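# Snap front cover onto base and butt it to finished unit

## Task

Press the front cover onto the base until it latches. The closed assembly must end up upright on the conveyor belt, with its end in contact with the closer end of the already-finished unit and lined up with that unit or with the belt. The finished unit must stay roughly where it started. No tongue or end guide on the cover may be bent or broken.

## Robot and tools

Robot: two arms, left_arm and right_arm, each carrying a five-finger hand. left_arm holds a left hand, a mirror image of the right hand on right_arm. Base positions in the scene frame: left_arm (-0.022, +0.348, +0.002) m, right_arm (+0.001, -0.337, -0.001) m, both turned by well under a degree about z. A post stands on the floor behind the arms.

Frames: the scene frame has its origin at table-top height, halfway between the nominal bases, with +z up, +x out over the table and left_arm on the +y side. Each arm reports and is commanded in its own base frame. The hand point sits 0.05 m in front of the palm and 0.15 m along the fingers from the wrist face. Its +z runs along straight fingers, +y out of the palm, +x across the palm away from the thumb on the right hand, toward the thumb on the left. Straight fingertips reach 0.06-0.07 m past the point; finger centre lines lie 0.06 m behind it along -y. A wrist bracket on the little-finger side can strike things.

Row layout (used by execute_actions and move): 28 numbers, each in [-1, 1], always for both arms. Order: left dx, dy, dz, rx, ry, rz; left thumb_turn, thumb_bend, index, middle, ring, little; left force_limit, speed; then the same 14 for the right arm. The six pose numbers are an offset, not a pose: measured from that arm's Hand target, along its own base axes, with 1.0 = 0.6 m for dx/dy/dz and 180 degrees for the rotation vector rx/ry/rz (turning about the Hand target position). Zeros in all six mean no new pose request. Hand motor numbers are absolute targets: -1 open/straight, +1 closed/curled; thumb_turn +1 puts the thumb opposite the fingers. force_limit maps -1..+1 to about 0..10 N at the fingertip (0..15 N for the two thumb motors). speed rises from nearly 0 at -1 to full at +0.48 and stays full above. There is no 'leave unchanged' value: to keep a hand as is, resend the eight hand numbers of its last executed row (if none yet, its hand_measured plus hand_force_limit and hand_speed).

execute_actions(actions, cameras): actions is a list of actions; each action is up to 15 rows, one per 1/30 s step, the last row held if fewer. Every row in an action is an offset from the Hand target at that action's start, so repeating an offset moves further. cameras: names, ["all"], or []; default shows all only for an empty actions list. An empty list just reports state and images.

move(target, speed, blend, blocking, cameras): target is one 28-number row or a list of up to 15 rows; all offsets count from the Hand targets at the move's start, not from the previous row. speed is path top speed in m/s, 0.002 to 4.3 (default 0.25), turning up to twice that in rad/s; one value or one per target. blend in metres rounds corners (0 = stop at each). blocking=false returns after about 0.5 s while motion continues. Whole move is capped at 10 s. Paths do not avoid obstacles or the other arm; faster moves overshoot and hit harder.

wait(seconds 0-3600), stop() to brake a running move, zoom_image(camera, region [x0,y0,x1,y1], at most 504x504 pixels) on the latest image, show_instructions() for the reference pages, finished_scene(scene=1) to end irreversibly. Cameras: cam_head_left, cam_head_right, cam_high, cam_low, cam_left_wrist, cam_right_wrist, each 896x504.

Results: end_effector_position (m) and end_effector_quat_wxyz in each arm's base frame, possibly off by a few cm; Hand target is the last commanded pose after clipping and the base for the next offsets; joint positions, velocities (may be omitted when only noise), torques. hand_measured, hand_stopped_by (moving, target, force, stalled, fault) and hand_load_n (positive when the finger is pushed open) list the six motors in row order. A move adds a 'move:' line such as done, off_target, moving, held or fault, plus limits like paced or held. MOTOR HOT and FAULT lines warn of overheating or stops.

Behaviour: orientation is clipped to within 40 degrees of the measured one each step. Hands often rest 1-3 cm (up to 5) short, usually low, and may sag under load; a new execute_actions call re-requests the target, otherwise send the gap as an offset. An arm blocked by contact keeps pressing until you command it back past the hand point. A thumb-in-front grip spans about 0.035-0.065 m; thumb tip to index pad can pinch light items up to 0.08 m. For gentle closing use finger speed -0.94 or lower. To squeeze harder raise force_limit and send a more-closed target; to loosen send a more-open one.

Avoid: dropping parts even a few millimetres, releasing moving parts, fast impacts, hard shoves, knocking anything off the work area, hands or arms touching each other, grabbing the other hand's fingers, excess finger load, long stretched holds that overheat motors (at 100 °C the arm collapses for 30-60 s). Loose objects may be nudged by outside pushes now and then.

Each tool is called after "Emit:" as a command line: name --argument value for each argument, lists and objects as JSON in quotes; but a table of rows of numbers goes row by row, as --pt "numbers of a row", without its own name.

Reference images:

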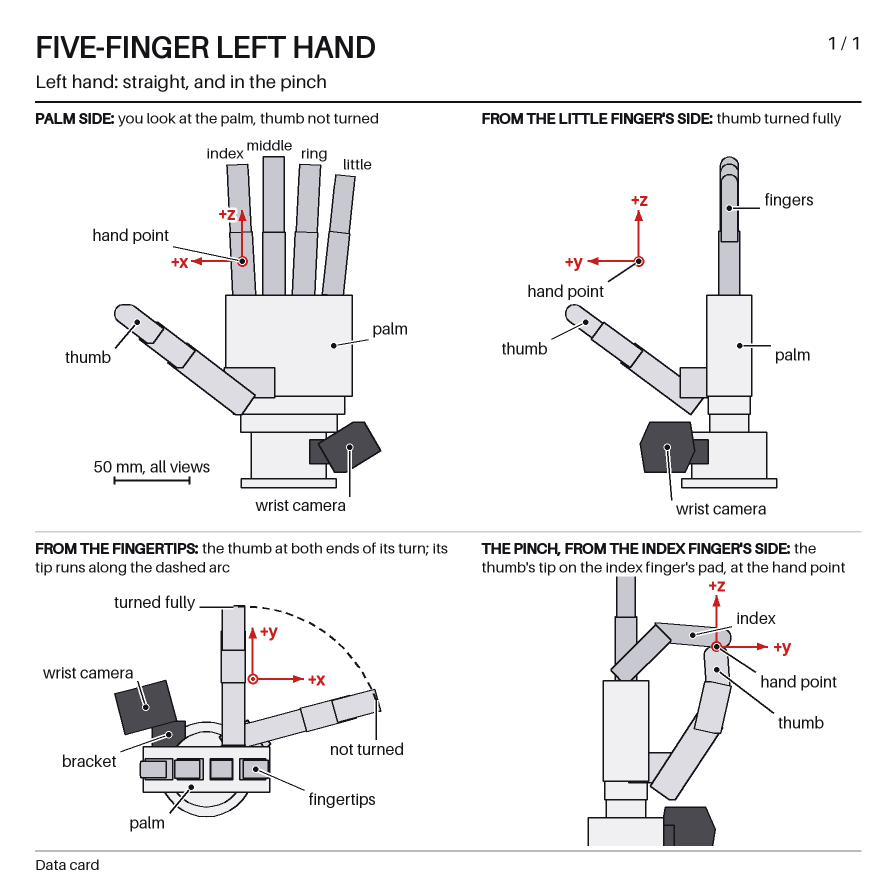

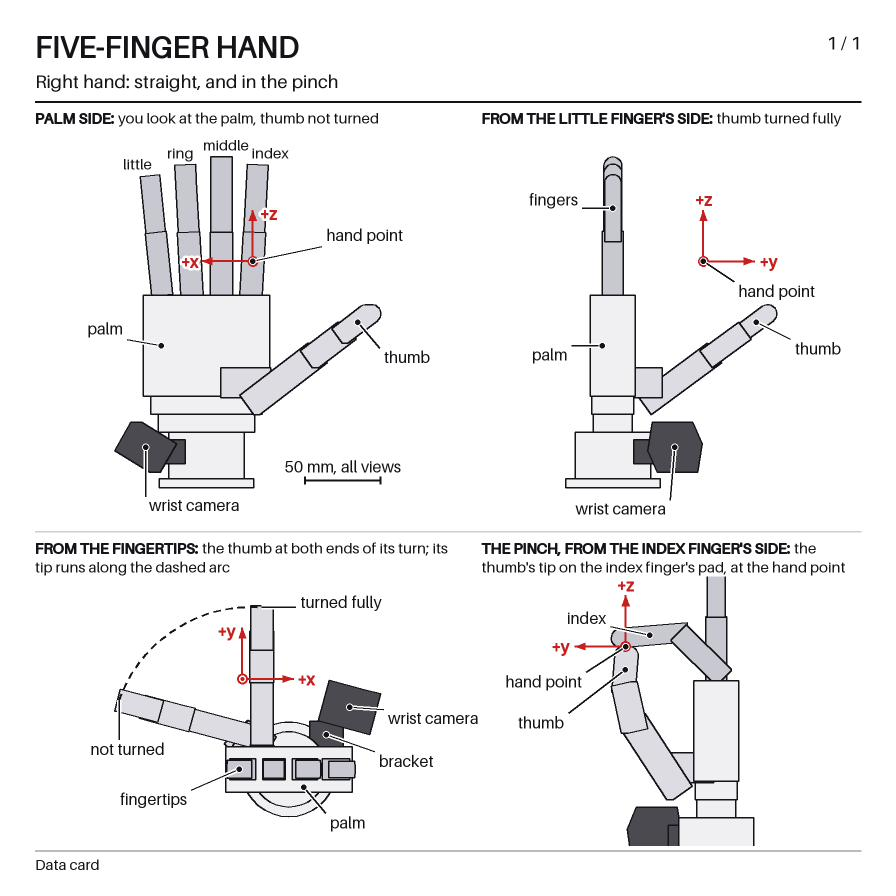

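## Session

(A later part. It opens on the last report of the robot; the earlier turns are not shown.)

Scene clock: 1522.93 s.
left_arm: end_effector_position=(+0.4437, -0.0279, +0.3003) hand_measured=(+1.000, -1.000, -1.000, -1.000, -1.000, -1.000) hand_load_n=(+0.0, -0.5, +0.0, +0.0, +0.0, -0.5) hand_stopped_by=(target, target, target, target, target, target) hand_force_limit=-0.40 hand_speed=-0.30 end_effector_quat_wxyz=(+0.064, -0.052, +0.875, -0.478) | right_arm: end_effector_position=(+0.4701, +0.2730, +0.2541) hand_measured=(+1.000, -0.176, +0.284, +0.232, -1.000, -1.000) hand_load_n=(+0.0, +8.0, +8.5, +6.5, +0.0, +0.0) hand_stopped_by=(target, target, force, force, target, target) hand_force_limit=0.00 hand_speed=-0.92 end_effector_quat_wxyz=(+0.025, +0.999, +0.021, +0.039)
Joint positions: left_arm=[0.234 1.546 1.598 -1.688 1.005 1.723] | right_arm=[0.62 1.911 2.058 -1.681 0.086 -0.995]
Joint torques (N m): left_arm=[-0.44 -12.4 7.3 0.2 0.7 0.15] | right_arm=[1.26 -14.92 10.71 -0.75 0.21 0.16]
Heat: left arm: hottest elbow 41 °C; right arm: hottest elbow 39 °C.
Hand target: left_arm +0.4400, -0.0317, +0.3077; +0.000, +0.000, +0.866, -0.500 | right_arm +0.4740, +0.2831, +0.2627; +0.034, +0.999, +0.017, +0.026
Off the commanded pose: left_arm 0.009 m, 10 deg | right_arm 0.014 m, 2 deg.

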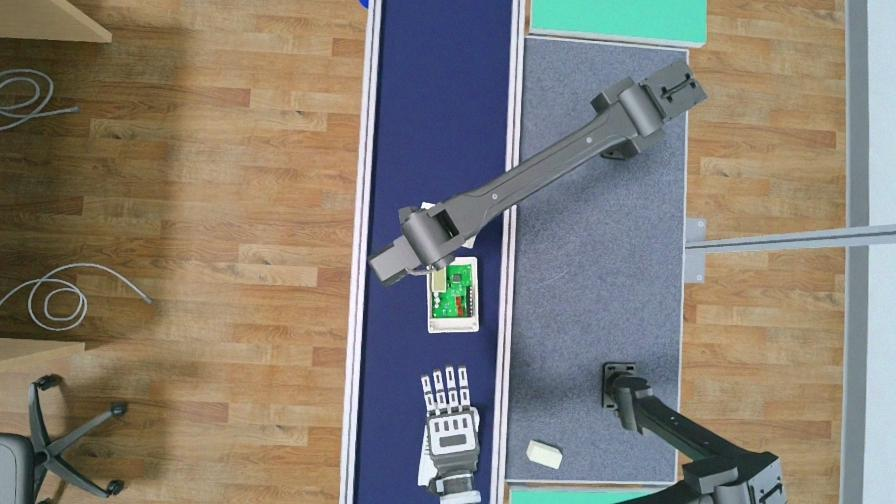

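Emit:
move --target '[0,0,0,0,0,0,1,-1,-1,-1,-1,-1,-0.4,-0.3,-0.01,0.01,0.035,0,0,0.075,1,-0.17,0.35,0.3,-1,-1,0.0,-0.92]' --speed 0.06 --cameras '["cam_head_left","cam_head_right","cam_right_wrist","cam_low","cam_left_wrist"]'

Emit:
zoom_image --camera "cam_head_left" --region '[350, 200, 600, 380]'

Emit:
zoom_image --camera "cam_low" --region '[460, 200, 620, 360]'

Scene clock: 1574.20 s.
left_arm: end_effector_position=(+0.4437, -0.0279, +0.3003) hand_measured=(+1.000, -1.000, -1.000, -1.000, -1.000, -1.000) hand_load_n=(+0.0, +0.0, -0.5, +0.0, +0.5, +0.0) hand_stopped_by=(target, target, target, target, target, target) hand_force_limit=-0.40 hand_speed=-0.30 end_effector_quat_wxyz=(+0.064, -0.052, +0.875, -0.478) | right_arm: end_effector_position=(+0.4699, +0.2840, +0.2644) hand_measured=(+1.000, -0.176, +0.284, +0.232, -1.000, -1.000) hand_load_n=(+0.0, +8.0, +8.5, +6.5, +0.0, +0.0) hand_stopped_by=(target, target, force, force, target, target) hand_force_limit=0.00 hand_speed=-0.92 end_effector_quat_wxyz=(+0.023, +0.991, +0.125, +0.045)
Joint positions: left_arm=[0.234 1.546 1.598 -1.688 1.005 1.723] | right_arm=[0.654 1.894 2.058 -1.681 0.086 -1.171]
Joint torques (N m): left_arm=[-0.73 -12.63 7.31 0.2 0.67 0.16] | right_arm=[1.32 -16.97 9.26 -0.7 0.2 -0.09]
Heat: left arm: hottest elbow 40 °C; right arm: hottest elbow 42 °C.
Hand target: left_arm +0.4400, -0.0317, +0.3077; +0.000, +0.000, +0.866, -0.500 | right_arm +0.4681, +0.2890, +0.2837; +0.030, +0.990, +0.134, +0.030
Off the commanded pose: left_arm 0.009 m, 10 deg | right_arm 0.020 m, 2 deg.
joint sent to its limit (left arm) — joint 4 (wrist pitch), lower limit. The joint targets are off in orientation, not in position.
joint sent to its limit (right arm) — joint 4 (wrist pitch), lower limit. The joint targets are off in orientation, not in position.
move: off_target (right_arm)
Images, in order (width x height): cam_head_left 896x504, cam_head_right 896x504, cam_low 896x504, cam_left_wrist 896x504, cam_right_wrist 896x504.

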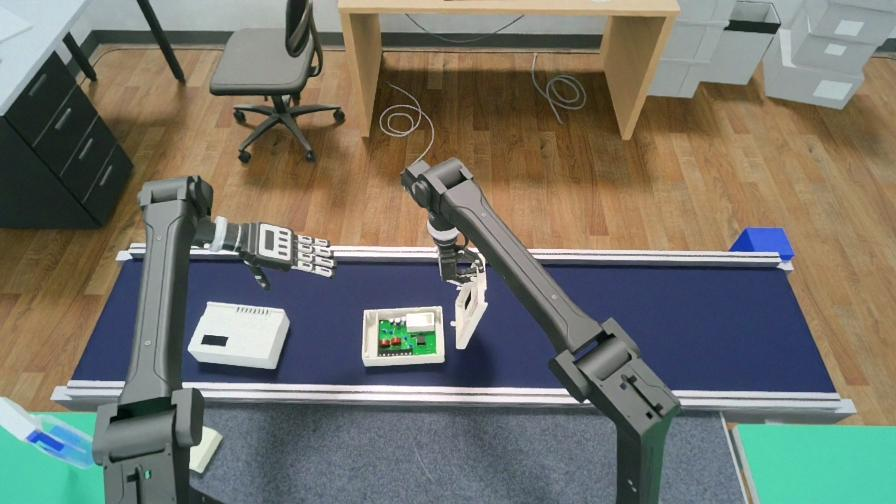

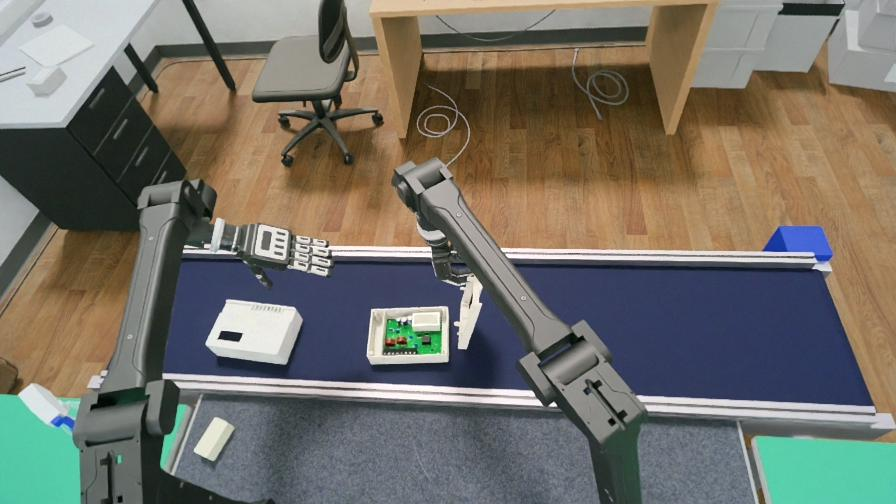

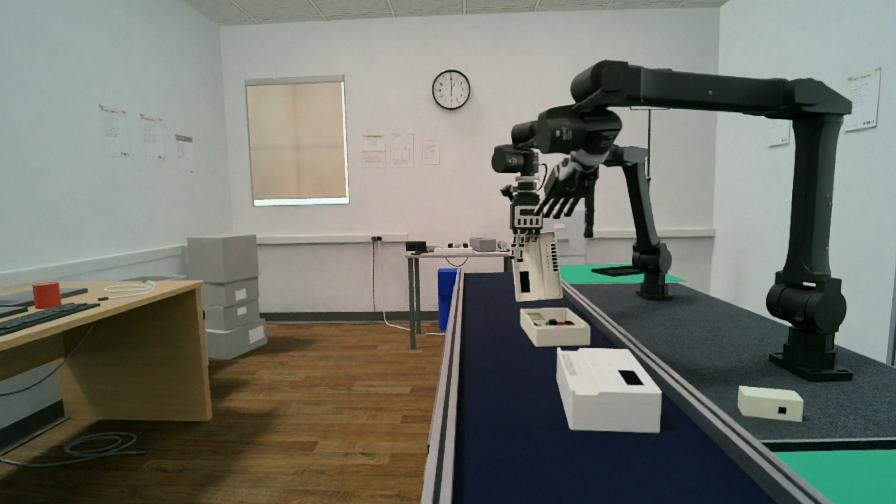

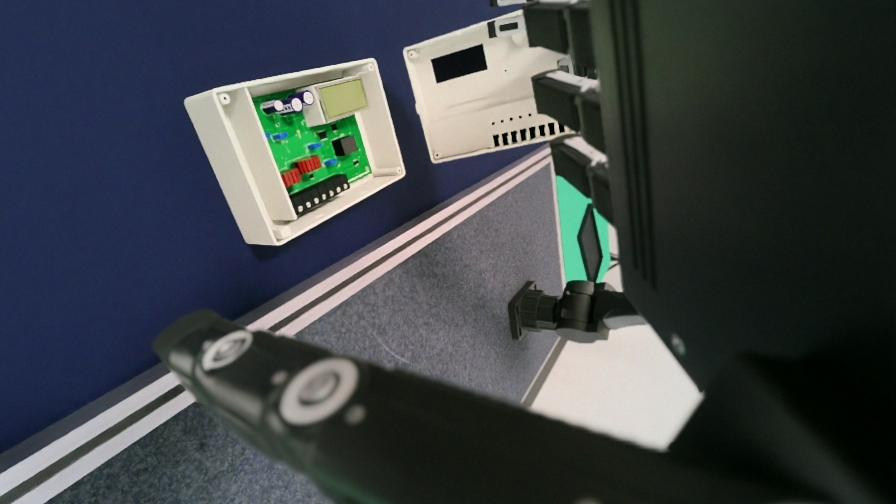

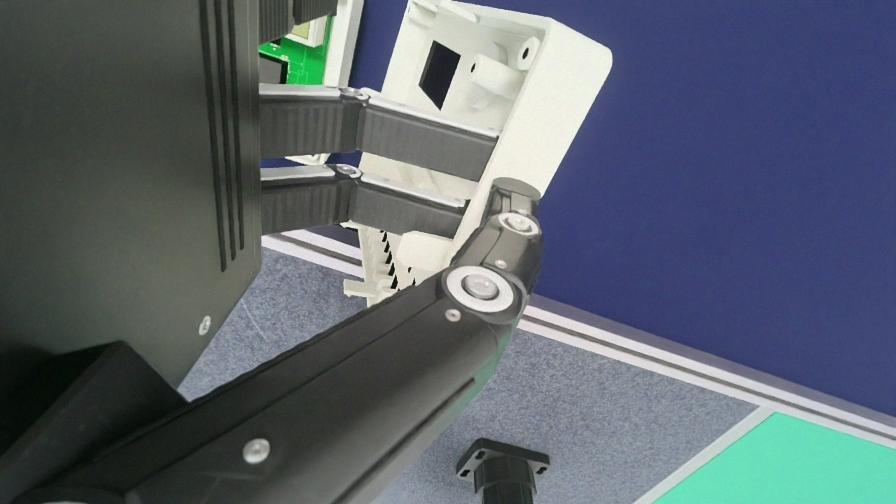

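Scaled by 2.016 from the camera's image (finer frame: 1280x720).

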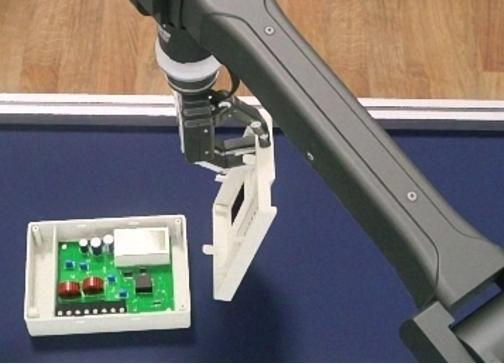

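Scaled by 3.150 from the camera's image (finer frame: 1280x720).

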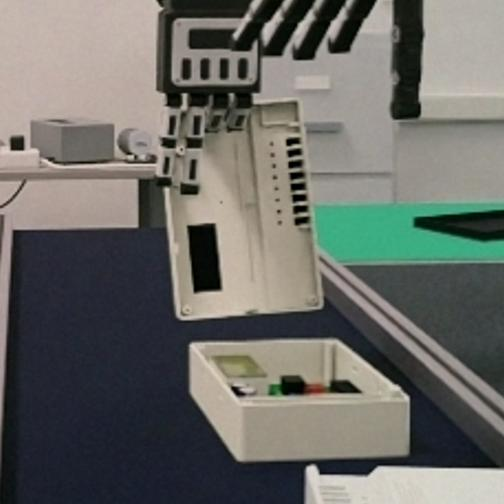

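Emit:
move --target '[0,0,0,0,0,0,1,-1,-1,-1,-1,-1,-0.4,-0.3,-0.03,0.05,0.02,-0.05,-0.027,0.0167,1,-0.17,0.35,0.3,-1,-1,0.0,-0.92]' --speed 0.06 --cameras '["cam_right_wrist","cam_low","cam_left_wrist","cam_high"]'

Emit:
zoom_image --camera "cam_low" --region '[460, 200, 620, 360]'

Emit:
zoom_image --camera "cam_left_wrist" --region '[300, 0, 600, 200]'

Scene clock: 1586.83 s.
left_arm: end_effector_position=(+0.4437, -0.0279, +0.3003) hand_measured=(+1.000, -1.000, -1.000, -1.000, -1.000, -1.000) hand_load_n=(+0.0, +0.0, +0.0, +0.0, +0.0, +0.0) hand_stopped_by=(target, target, target, target, target, target) hand_force_limit=-0.40 hand_speed=-0.30 end_effector_quat_wxyz=(+0.064, -0.052, +0.875, -0.478) | right_arm: end_effector_position=(+0.4534, +0.3152, +0.2780) hand_measured=(+1.000, -0.176, +0.284, +0.232, -1.000, -1.000) hand_load_n=(+0.0, +8.0, +8.5, +6.5, +0.0, +0.0) hand_stopped_by=(target, target, force, force, target, target) hand_force_limit=0.00 hand_speed=-0.92 end_effector_quat_wxyz=(+0.095, +0.975, +0.174, +0.097)
Joint positions: left_arm=[0.234 1.546 1.598 -1.688 1.005 1.723] | right_arm=[0.776 1.894 2.058 -1.681 0.267 -1.156]
Joint torques (N m): left_arm=[-0.62 -12.4 7.36 0.35 0.7 0.15] | right_arm=[1.08 -16.79 9.18 -0.69 0.44 0.17]
Heat: left arm: hottest elbow 40 °C; right arm: hottest elbow 42 °C.
Hand target: left_arm +0.4400, -0.0317, +0.3077; +0.000, +0.000, +0.866, -0.500 | right_arm +0.4501, +0.3191, +0.2957; +0.113, +0.979, +0.161, +0.062
Off the commanded pose: left_arm 0.009 m, 10 deg | right_arm 0.018 m, 5 deg.
joint sent to its limit (left arm) — joint 4 (wrist pitch), lower limit. The joint targets are off in orientation, not in position.
joint sent to its limit (right arm) — joint 4 (wrist pitch), lower limit. The joint targets are off in orientation, not in position.
move: off_target (right_arm)
Images, in order (width x height): cam_high 896x504, cam_low 896x504, cam_left_wrist 896x504, cam_right_wrist 896x504.

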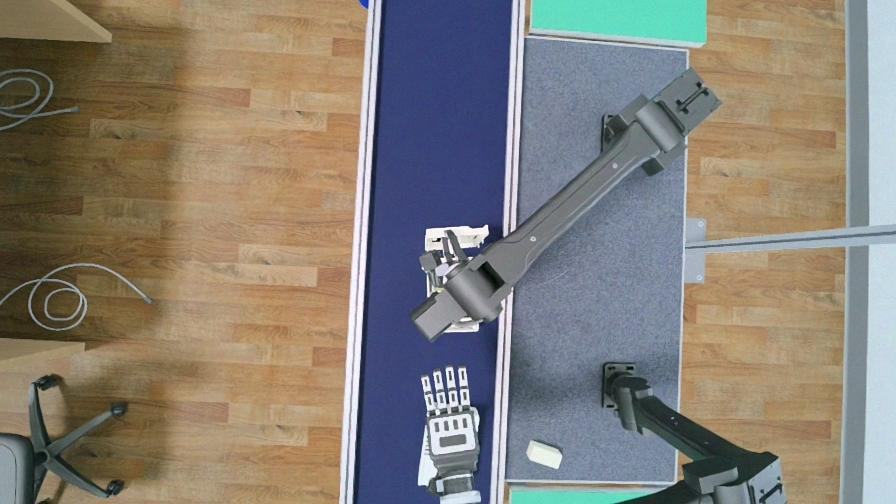

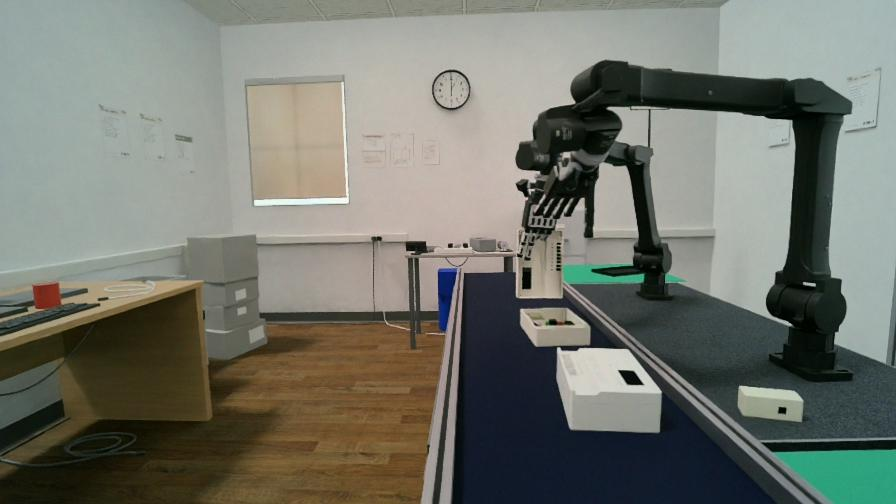

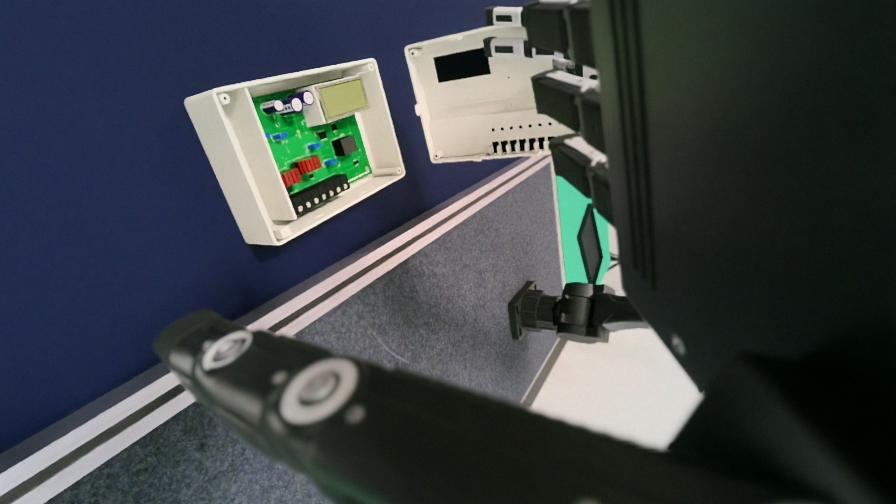

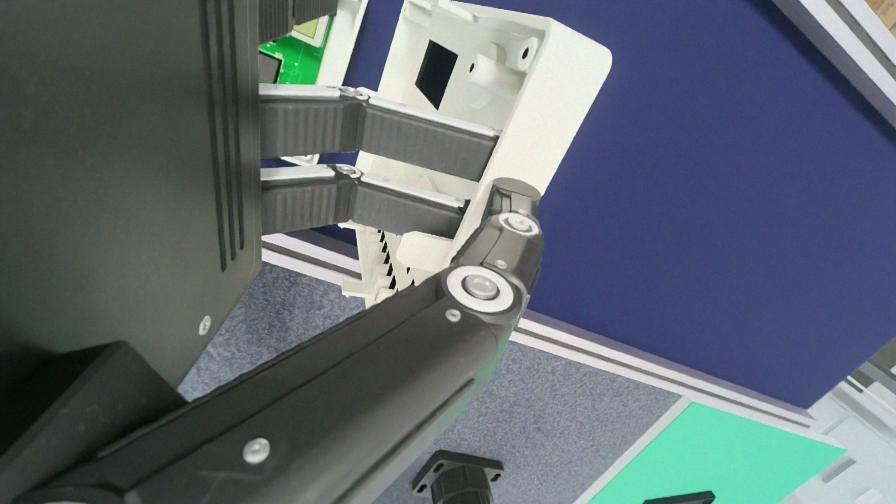

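Scaled by 3.150 from the camera's image (finer frame: 1280x720).

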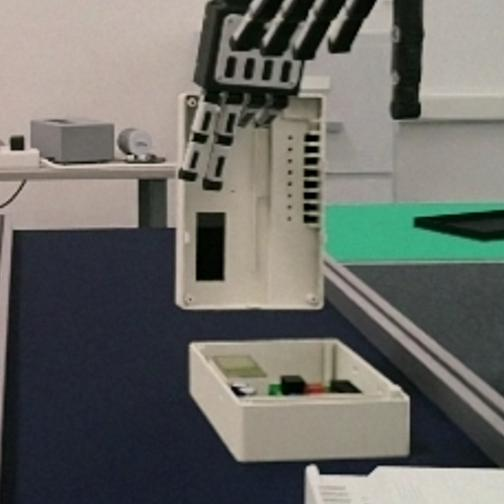

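Scaled by 1.680 from the camera's image (finer frame: 1280x720).

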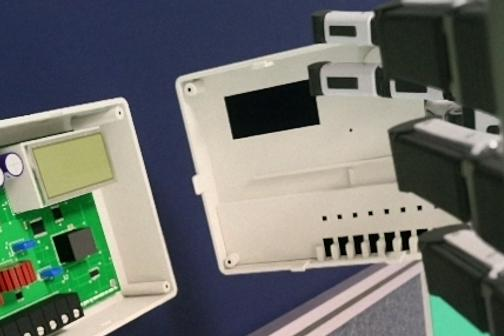

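Emit:
zoom_image --camera "cam_high" --region '[400, 200, 510, 350]'

Scaled by 3.360 from the camera's image (finer frame: 1280x720).

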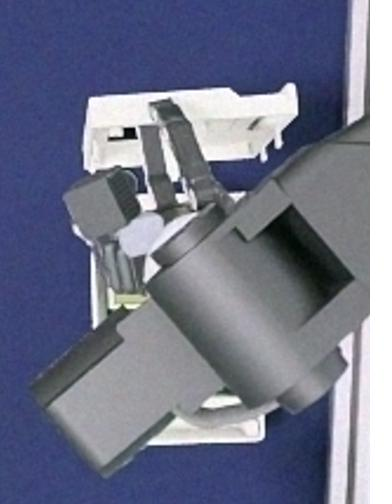

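Emit:
move --target '[0,0,0,0,0,0,1,-1,-1,-1,-1,-1,-0.4,-0.3,0,-0.01,-0.115,-0.0305,-0.0101,0.0017,1,-0.17,0.35,0.3,-1,-1,0.0,-0.92]' --speed 0.06 --cameras '["cam_low","cam_left_wrist","cam_high"]'

Emit:
zoom_image --camera "cam_low" --region '[460, 200, 620, 360]'

Emit:
zoom_image --camera "cam_high" --region '[400, 200, 510, 350]'

Emit:
zoom_image --camera "cam_left_wrist" --region '[300, 0, 600, 200]'

Scene clock: 1707.77 s.
left_arm: end_effector_position=(+0.4437, -0.0279, +0.3003) hand_measured=(+1.000, -1.000, -1.000, -1.000, -1.000, -1.000) hand_load_n=(+0.0, +0.0, +0.0, +0.0, +0.0, +0.0) hand_stopped_by=(target, target, target, target, target, target) hand_force_limit=-0.40 hand_speed=-0.30 end_effector_quat_wxyz=(+0.064, -0.052, +0.875, -0.478) | right_arm: end_effector_position=(+0.4544, +0.3081, +0.2348) hand_measured=(+1.000, -0.176, +0.284, +0.232, -1.000, -1.000) hand_load_n=(+0.0, +8.0, +8.5, +6.5, +0.0, +0.0) hand_stopped_by=(target, target, force, force, target, target) hand_force_limit=0.00 hand_speed=-0.92 end_effector_quat_wxyz=(+0.155, +0.972, +0.163, +0.075)
Joint positions: left_arm=[0.234 1.546 1.598 -1.688 1.005 1.723] | right_arm=[0.785 1.956 2.005 -1.681 0.34 -1.107]
Joint torques (N m): left_arm=[-0.67 -12.75 7.31 0.28 0.7 0.14] | right_arm=[1.38 -15.5 6.63 -0.43 0.52 0.16]
Heat: left arm: hottest elbow 40 °C; right arm: hottest elbow 41 °C.
Hand target: left_arm +0.4400, -0.0317, +0.3077; +0.000, +0.000, +0.866, -0.500 | right_arm +0.4500, +0.3130, +0.2268; +0.162, +0.971, +0.164, +0.070
Off the commanded pose: left_arm 0.009 m, 10 deg | right_arm 0.010 m, 1 deg.
joint sent to its limit (left arm) — joint 4 (wrist pitch), lower limit. The joint targets are off in orientation, not in position.
move: done
Images, in order (width x height): cam_high 896x504, cam_low 896x504, cam_left_wrist 896x504.

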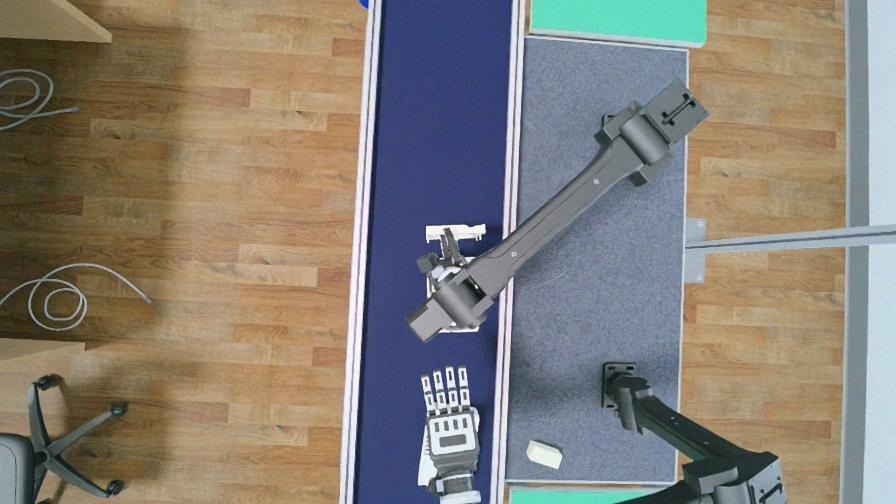

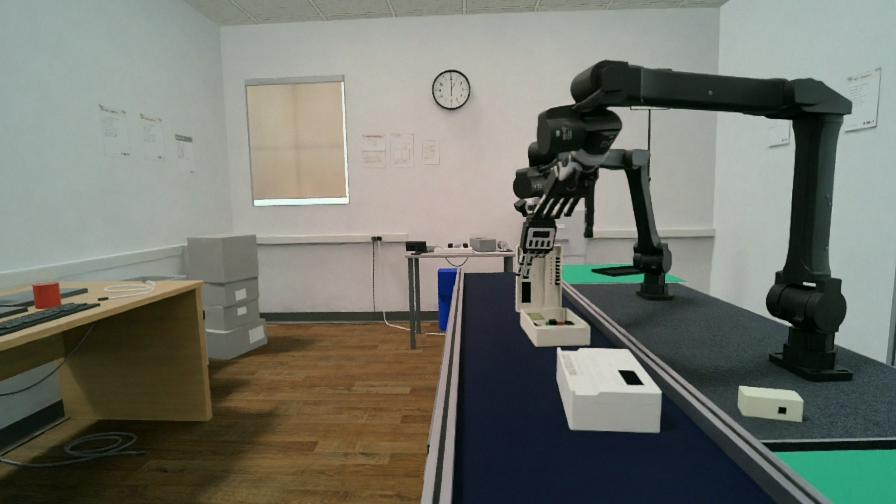

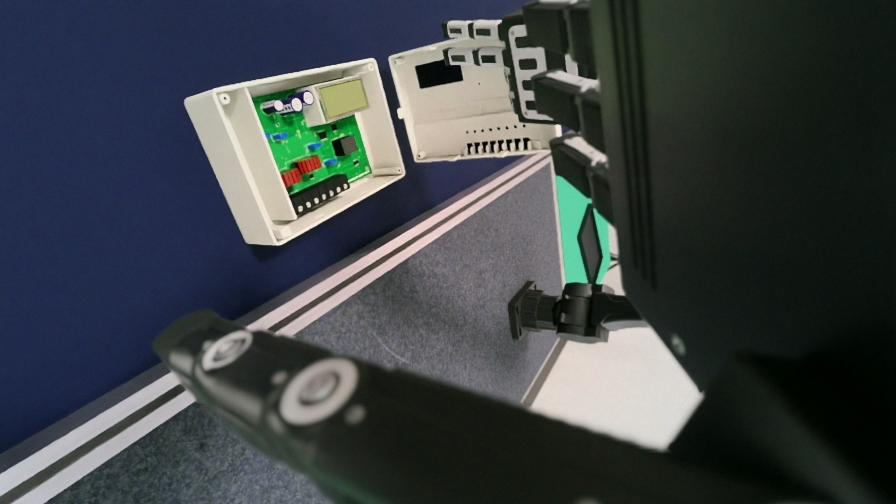

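Scaled by 3.150 from the camera's image (finer frame: 1280x720).

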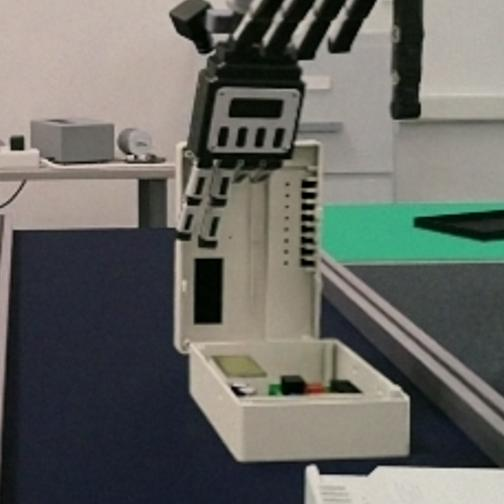

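Scaled by 3.360 from the camera's image (finer frame: 1280x720).

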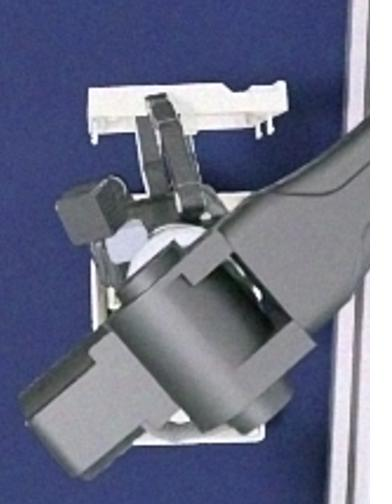

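Scaled by 1.680 from the camera's image (finer frame: 1280x720).

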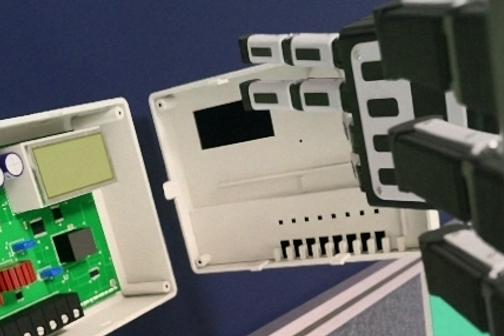

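Emit:
move --target '[0,0,0,0,0,0,1,-1,-1,-1,-1,-1,-0.4,-0.3,-0.002,0.002,-0.05,0,-0.003,-0.006,1,-0.17,0.35,0.3,-1,-1,0.0,-0.92]' --speed 0.04 --cameras '["cam_low","cam_left_wrist","cam_head_right"]'

Emit:
zoom_image --camera "cam_low" --region '[460, 200, 620, 360]'

Emit:
zoom_image --camera "cam_head_right" --region '[350, 220, 600, 400]'

Emit:
zoom_image --camera "cam_left_wrist" --region '[300, 0, 600, 200]'

Scene clock: 1717.93 s.
left_arm: end_effector_position=(+0.4437, -0.0279, +0.3003) hand_measured=(+1.000, -1.000, -1.000, -1.000, -1.000, -1.000) hand_load_n=(+0.0, +0.0, +0.0, +0.0, -0.5, +0.0) hand_stopped_by=(target, target, target, target, target, target) hand_force_limit=-0.40 hand_speed=-0.30 end_effector_quat_wxyz=(+0.064, -0.052, +0.875, -0.478) | right_arm: end_effector_position=(+0.4534, +0.3065, +0.2129) hand_measured=(+1.000, -0.176, +0.284, +0.232, -1.000, -1.000) hand_load_n=(+0.0, +8.5, +7.5, +7.0, +0.0, +0.0) hand_stopped_by=(target, target, force, force, target, target) hand_force_limit=0.00 hand_speed=-0.92 end_effector_quat_wxyz=(+0.162, +0.971, +0.156, +0.077)
Joint positions: left_arm=[0.234 1.546 1.598 -1.688 1.005 1.723] | right_arm=[0.787 1.956 1.943 -1.627 0.354 -1.09]
Joint torques (N m): left_arm=[-1.03 -12.51 7.42 0.29 0.7 0.16] | right_arm=[1.44 -15.33 5.72 0.38 0.16 0.22]
Heat: left arm: hottest elbow 40 °C; right arm: hottest elbow 39 °C.
Hand target: left_arm +0.4400, -0.0317, +0.3077; +0.000, +0.000, +0.866, -0.500 | right_arm +0.4488, +0.3142, +0.1968; +0.163, +0.972, +0.154, +0.073
Off the commanded pose: left_arm 0.009 m, 10 deg | right_arm 0.018 m, 1 deg.
joint sent to its limit (left arm) — joint 4 (wrist pitch), lower limit. The joint targets are off in orientation, not in position.
move: off_target (right_arm)
Images, in order (width x height): cam_head_right 896x504, cam_low 896x504, cam_left_wrist 896x504.

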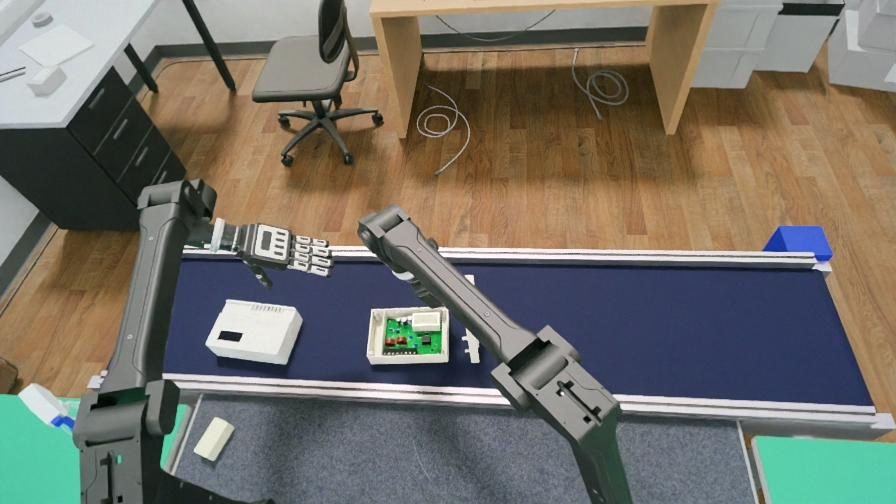

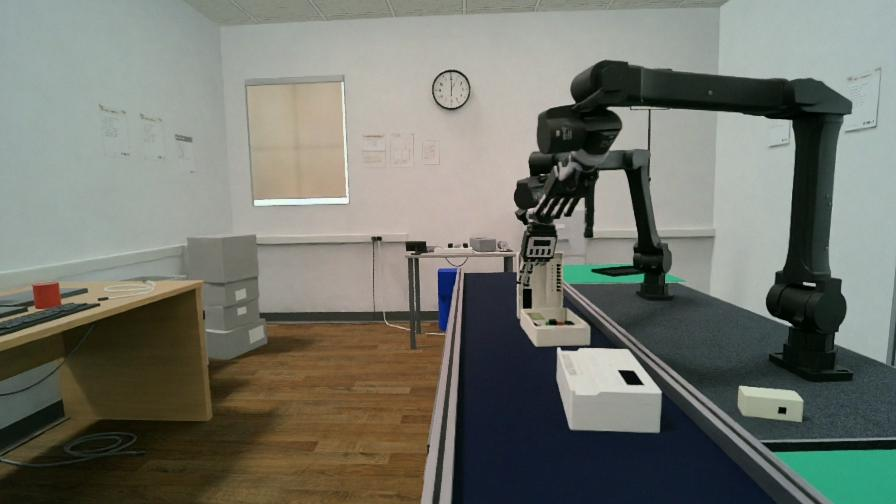

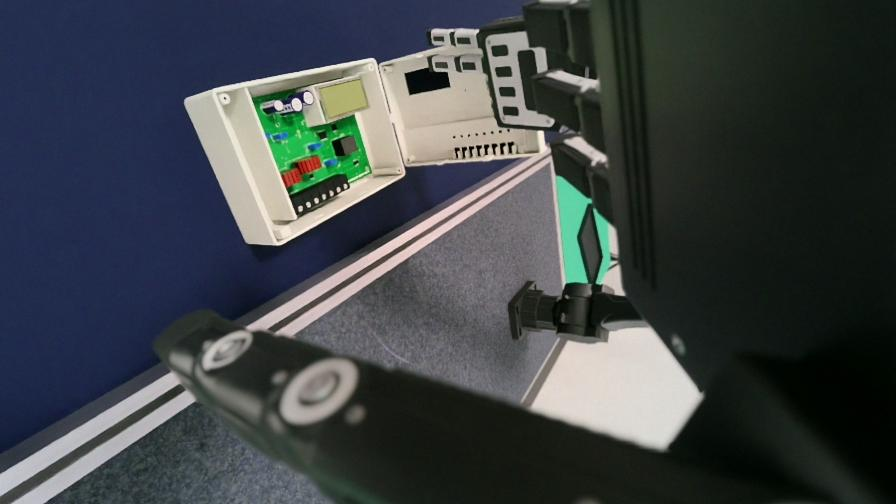

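Scaled by 3.150 from the camera's image (finer frame: 1280x720).

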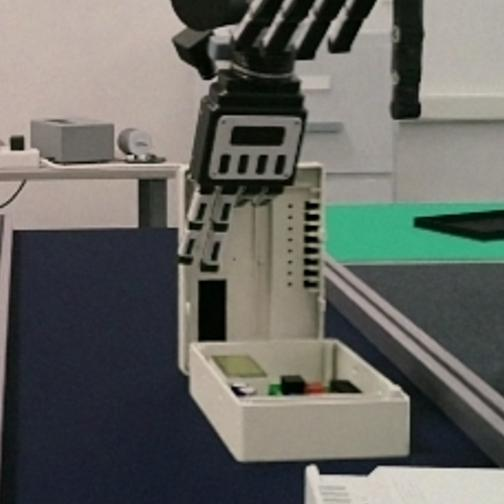

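Scaled by 2.016 from the camera's image (finer frame: 1280x720).

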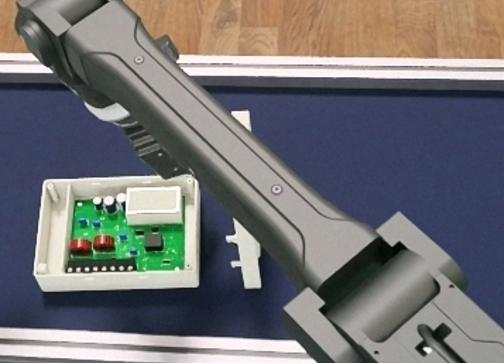

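Scaled by 1.680 from the camera's image (finer frame: 1280x720).

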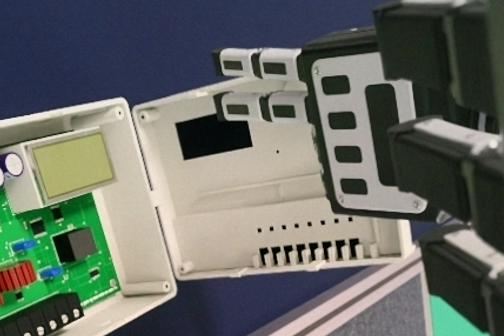

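Emit:
move --target '[0,0,0,0,0,0,1,-1,-1,-1,-1,-1,-0.4,-0.3,0,0,-0.015,0,0,0,1,-0.17,0.35,0.3,-1,-1,0.0,-0.92]' --speed 0.04

Scene clock: 1720.83 s.
left_arm: end_effector_position=(+0.4437, -0.0279, +0.3003) hand_measured=(+1.000, -1.000, -1.000, -1.000, -1.000, -1.000) hand_load_n=(+0.0, +0.0, +0.0, +0.0, +0.0, +0.0) hand_stopped_by=(target, target, target, target, target, target) hand_force_limit=-0.40 hand_speed=-0.30 end_effector_quat_wxyz=(+0.064, -0.052, +0.875, -0.478) | right_arm: end_effector_position=(+0.4532, +0.3057, +0.2119) hand_measured=(+1.000, -0.178, +0.284, +0.232, -1.000, -1.000) hand_load_n=(+0.0, +9.0, +6.5, +7.0, +0.0, +0.0) hand_stopped_by=(target, target, force, force, target, target) hand_force_limit=0.00 hand_speed=-0.92 end_effector_quat_wxyz=(+0.162, +0.971, +0.156, +0.082)
Joint positions: left_arm=[0.234 1.546 1.598 -1.688 1.005 1.723] | right_arm=[0.788 1.948 1.928 -1.612 0.361 -1.09]
Joint torques (N m): left_arm=[-0.62 -12.57 7.41 0.21 0.71 0.16] | right_arm=[1.38 -14.68 5.2 0.69 -0.09 0.22]
Heat: left arm: hottest elbow 40 °C; right arm: hottest elbow 39 °C.
Hand target: left_arm +0.4400, -0.0317, +0.3077; +0.000, +0.000, +0.866, -0.500 | right_arm +0.4487, +0.3143, +0.1877; +0.163, +0.972, +0.154, +0.073
Off the commanded pose: left_arm 0.009 m, 10 deg | right_arm 0.026 m, 1 deg.
joint sent to its limit (left arm) — joint 4 (wrist pitch), lower limit. The joint targets are off in orientation, not in position.
move: off_target (right_arm)

Emit:
wait --seconds 0 --cameras '["cam_high","cam_low","cam_head_left"]'

Emit:
zoom_image --camera "cam_high" --region '[410, 210, 500, 280]'

Emit:
zoom_image --camera "cam_low" --region '[500, 230, 600, 350]'

Emit:
zoom_image --camera "cam_head_left" --region '[380, 260, 500, 400]'

Scene clock: 1724.30 s.
left_arm: end_effector_position=(+0.4437, -0.0279, +0.3003) hand_measured=(+1.000, -1.000, -1.000, -1.000, -1.000, -1.000) hand_load_n=(+0.0, +0.0, +0.0, +0.0, +0.0, +0.0) hand_stopped_by=(target, target, target, target, target, target) hand_force_limit=-0.40 hand_speed=-0.30 end_effector_quat_wxyz=(+0.064, -0.052, +0.875, -0.478) | right_arm: end_effector_position=(+0.4532, +0.3057, +0.2119) hand_measured=(+1.000, -0.178, +0.284, +0.232, -1.000, -1.000) hand_load_n=(+0.0, +9.0, +7.0, +7.0, +0.0, +0.0) hand_stopped_by=(target, target, force, force, target, target) hand_force_limit=0.00 hand_speed=-0.92 end_effector_quat_wxyz=(+0.162, +0.971, +0.156, +0.082)
Joint positions: left_arm=[0.234 1.546 1.598 -1.688 1.005 1.723] | right_arm=[0.788 1.948 1.928 -1.612 0.361 -1.09]
Joint torques (N m): left_arm=[-1.03 -12.57 7.3 0.25 0.72 0.17] | right_arm=[1.32 -14.62 5.22 0.69 -0.09 0.22]
Heat: left arm: hottest elbow 40 °C; right arm: hottest elbow 39 °C.
Hand target: left_arm +0.4400, -0.0317, +0.3077; +0.000, +0.000, +0.866, -0.500 | right_arm +0.4487, +0.3143, +0.1877; +0.163, +0.972, +0.154, +0.073
Off the commanded pose: left_arm 0.009 m, 10 deg | right_arm 0.026 m, 1 deg.
Images, in order (width x height): cam_head_left 896x504, cam_high 896x504, cam_low 896x504.

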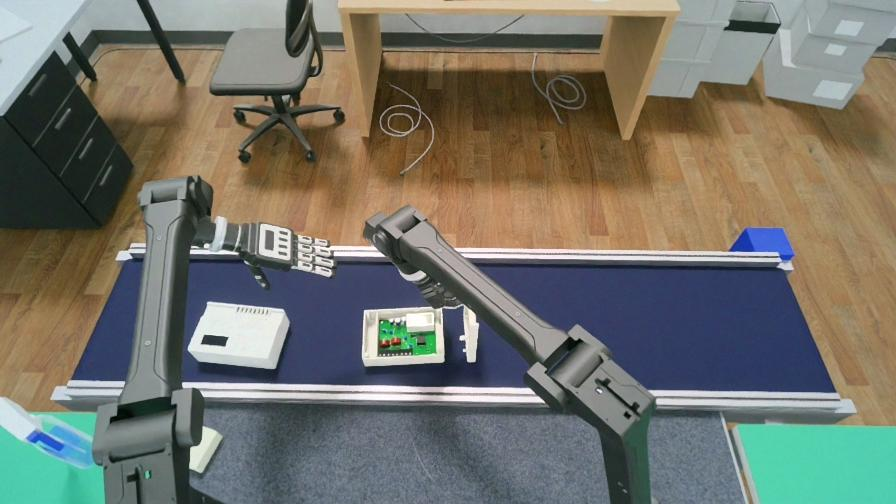

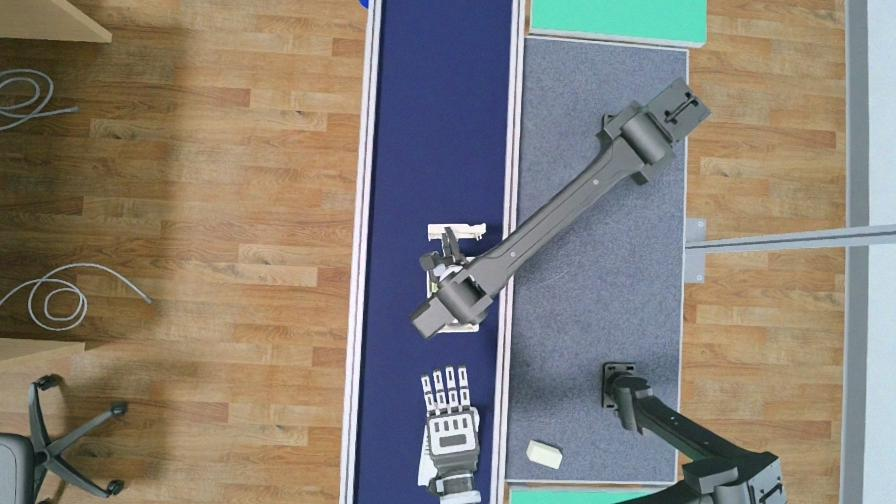

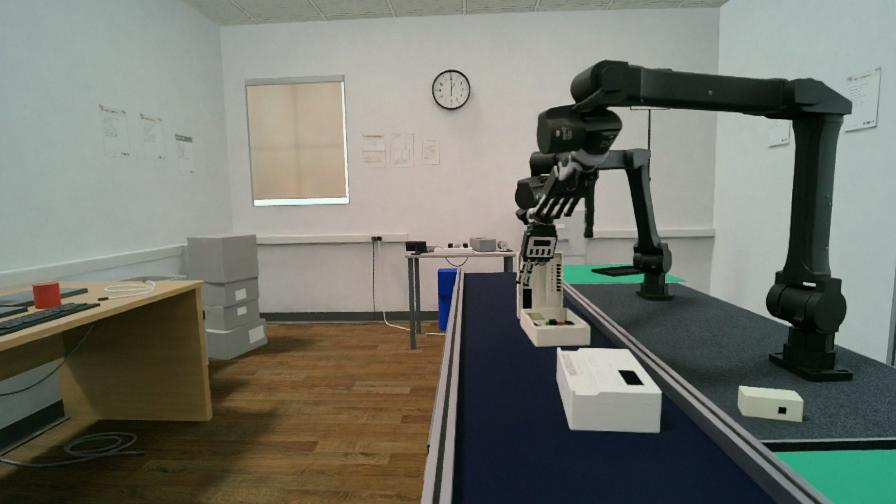

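Scaled by 5.600 from the camera's image (finer frame: 1280x720).

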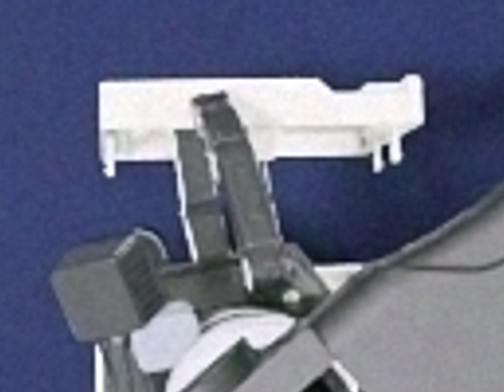

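Scaled by 4.200 from the camera's image (finer frame: 1280x720).

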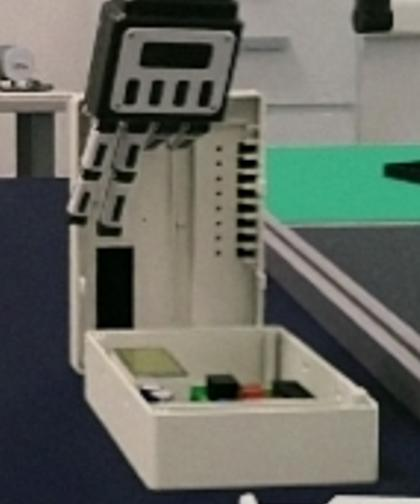

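Scaled by 3.600 from the camera's image (finer frame: 1280x720).

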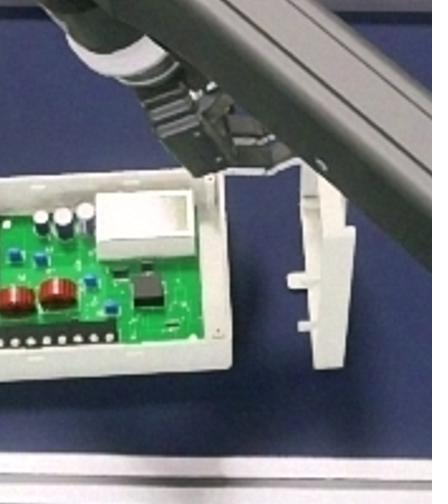

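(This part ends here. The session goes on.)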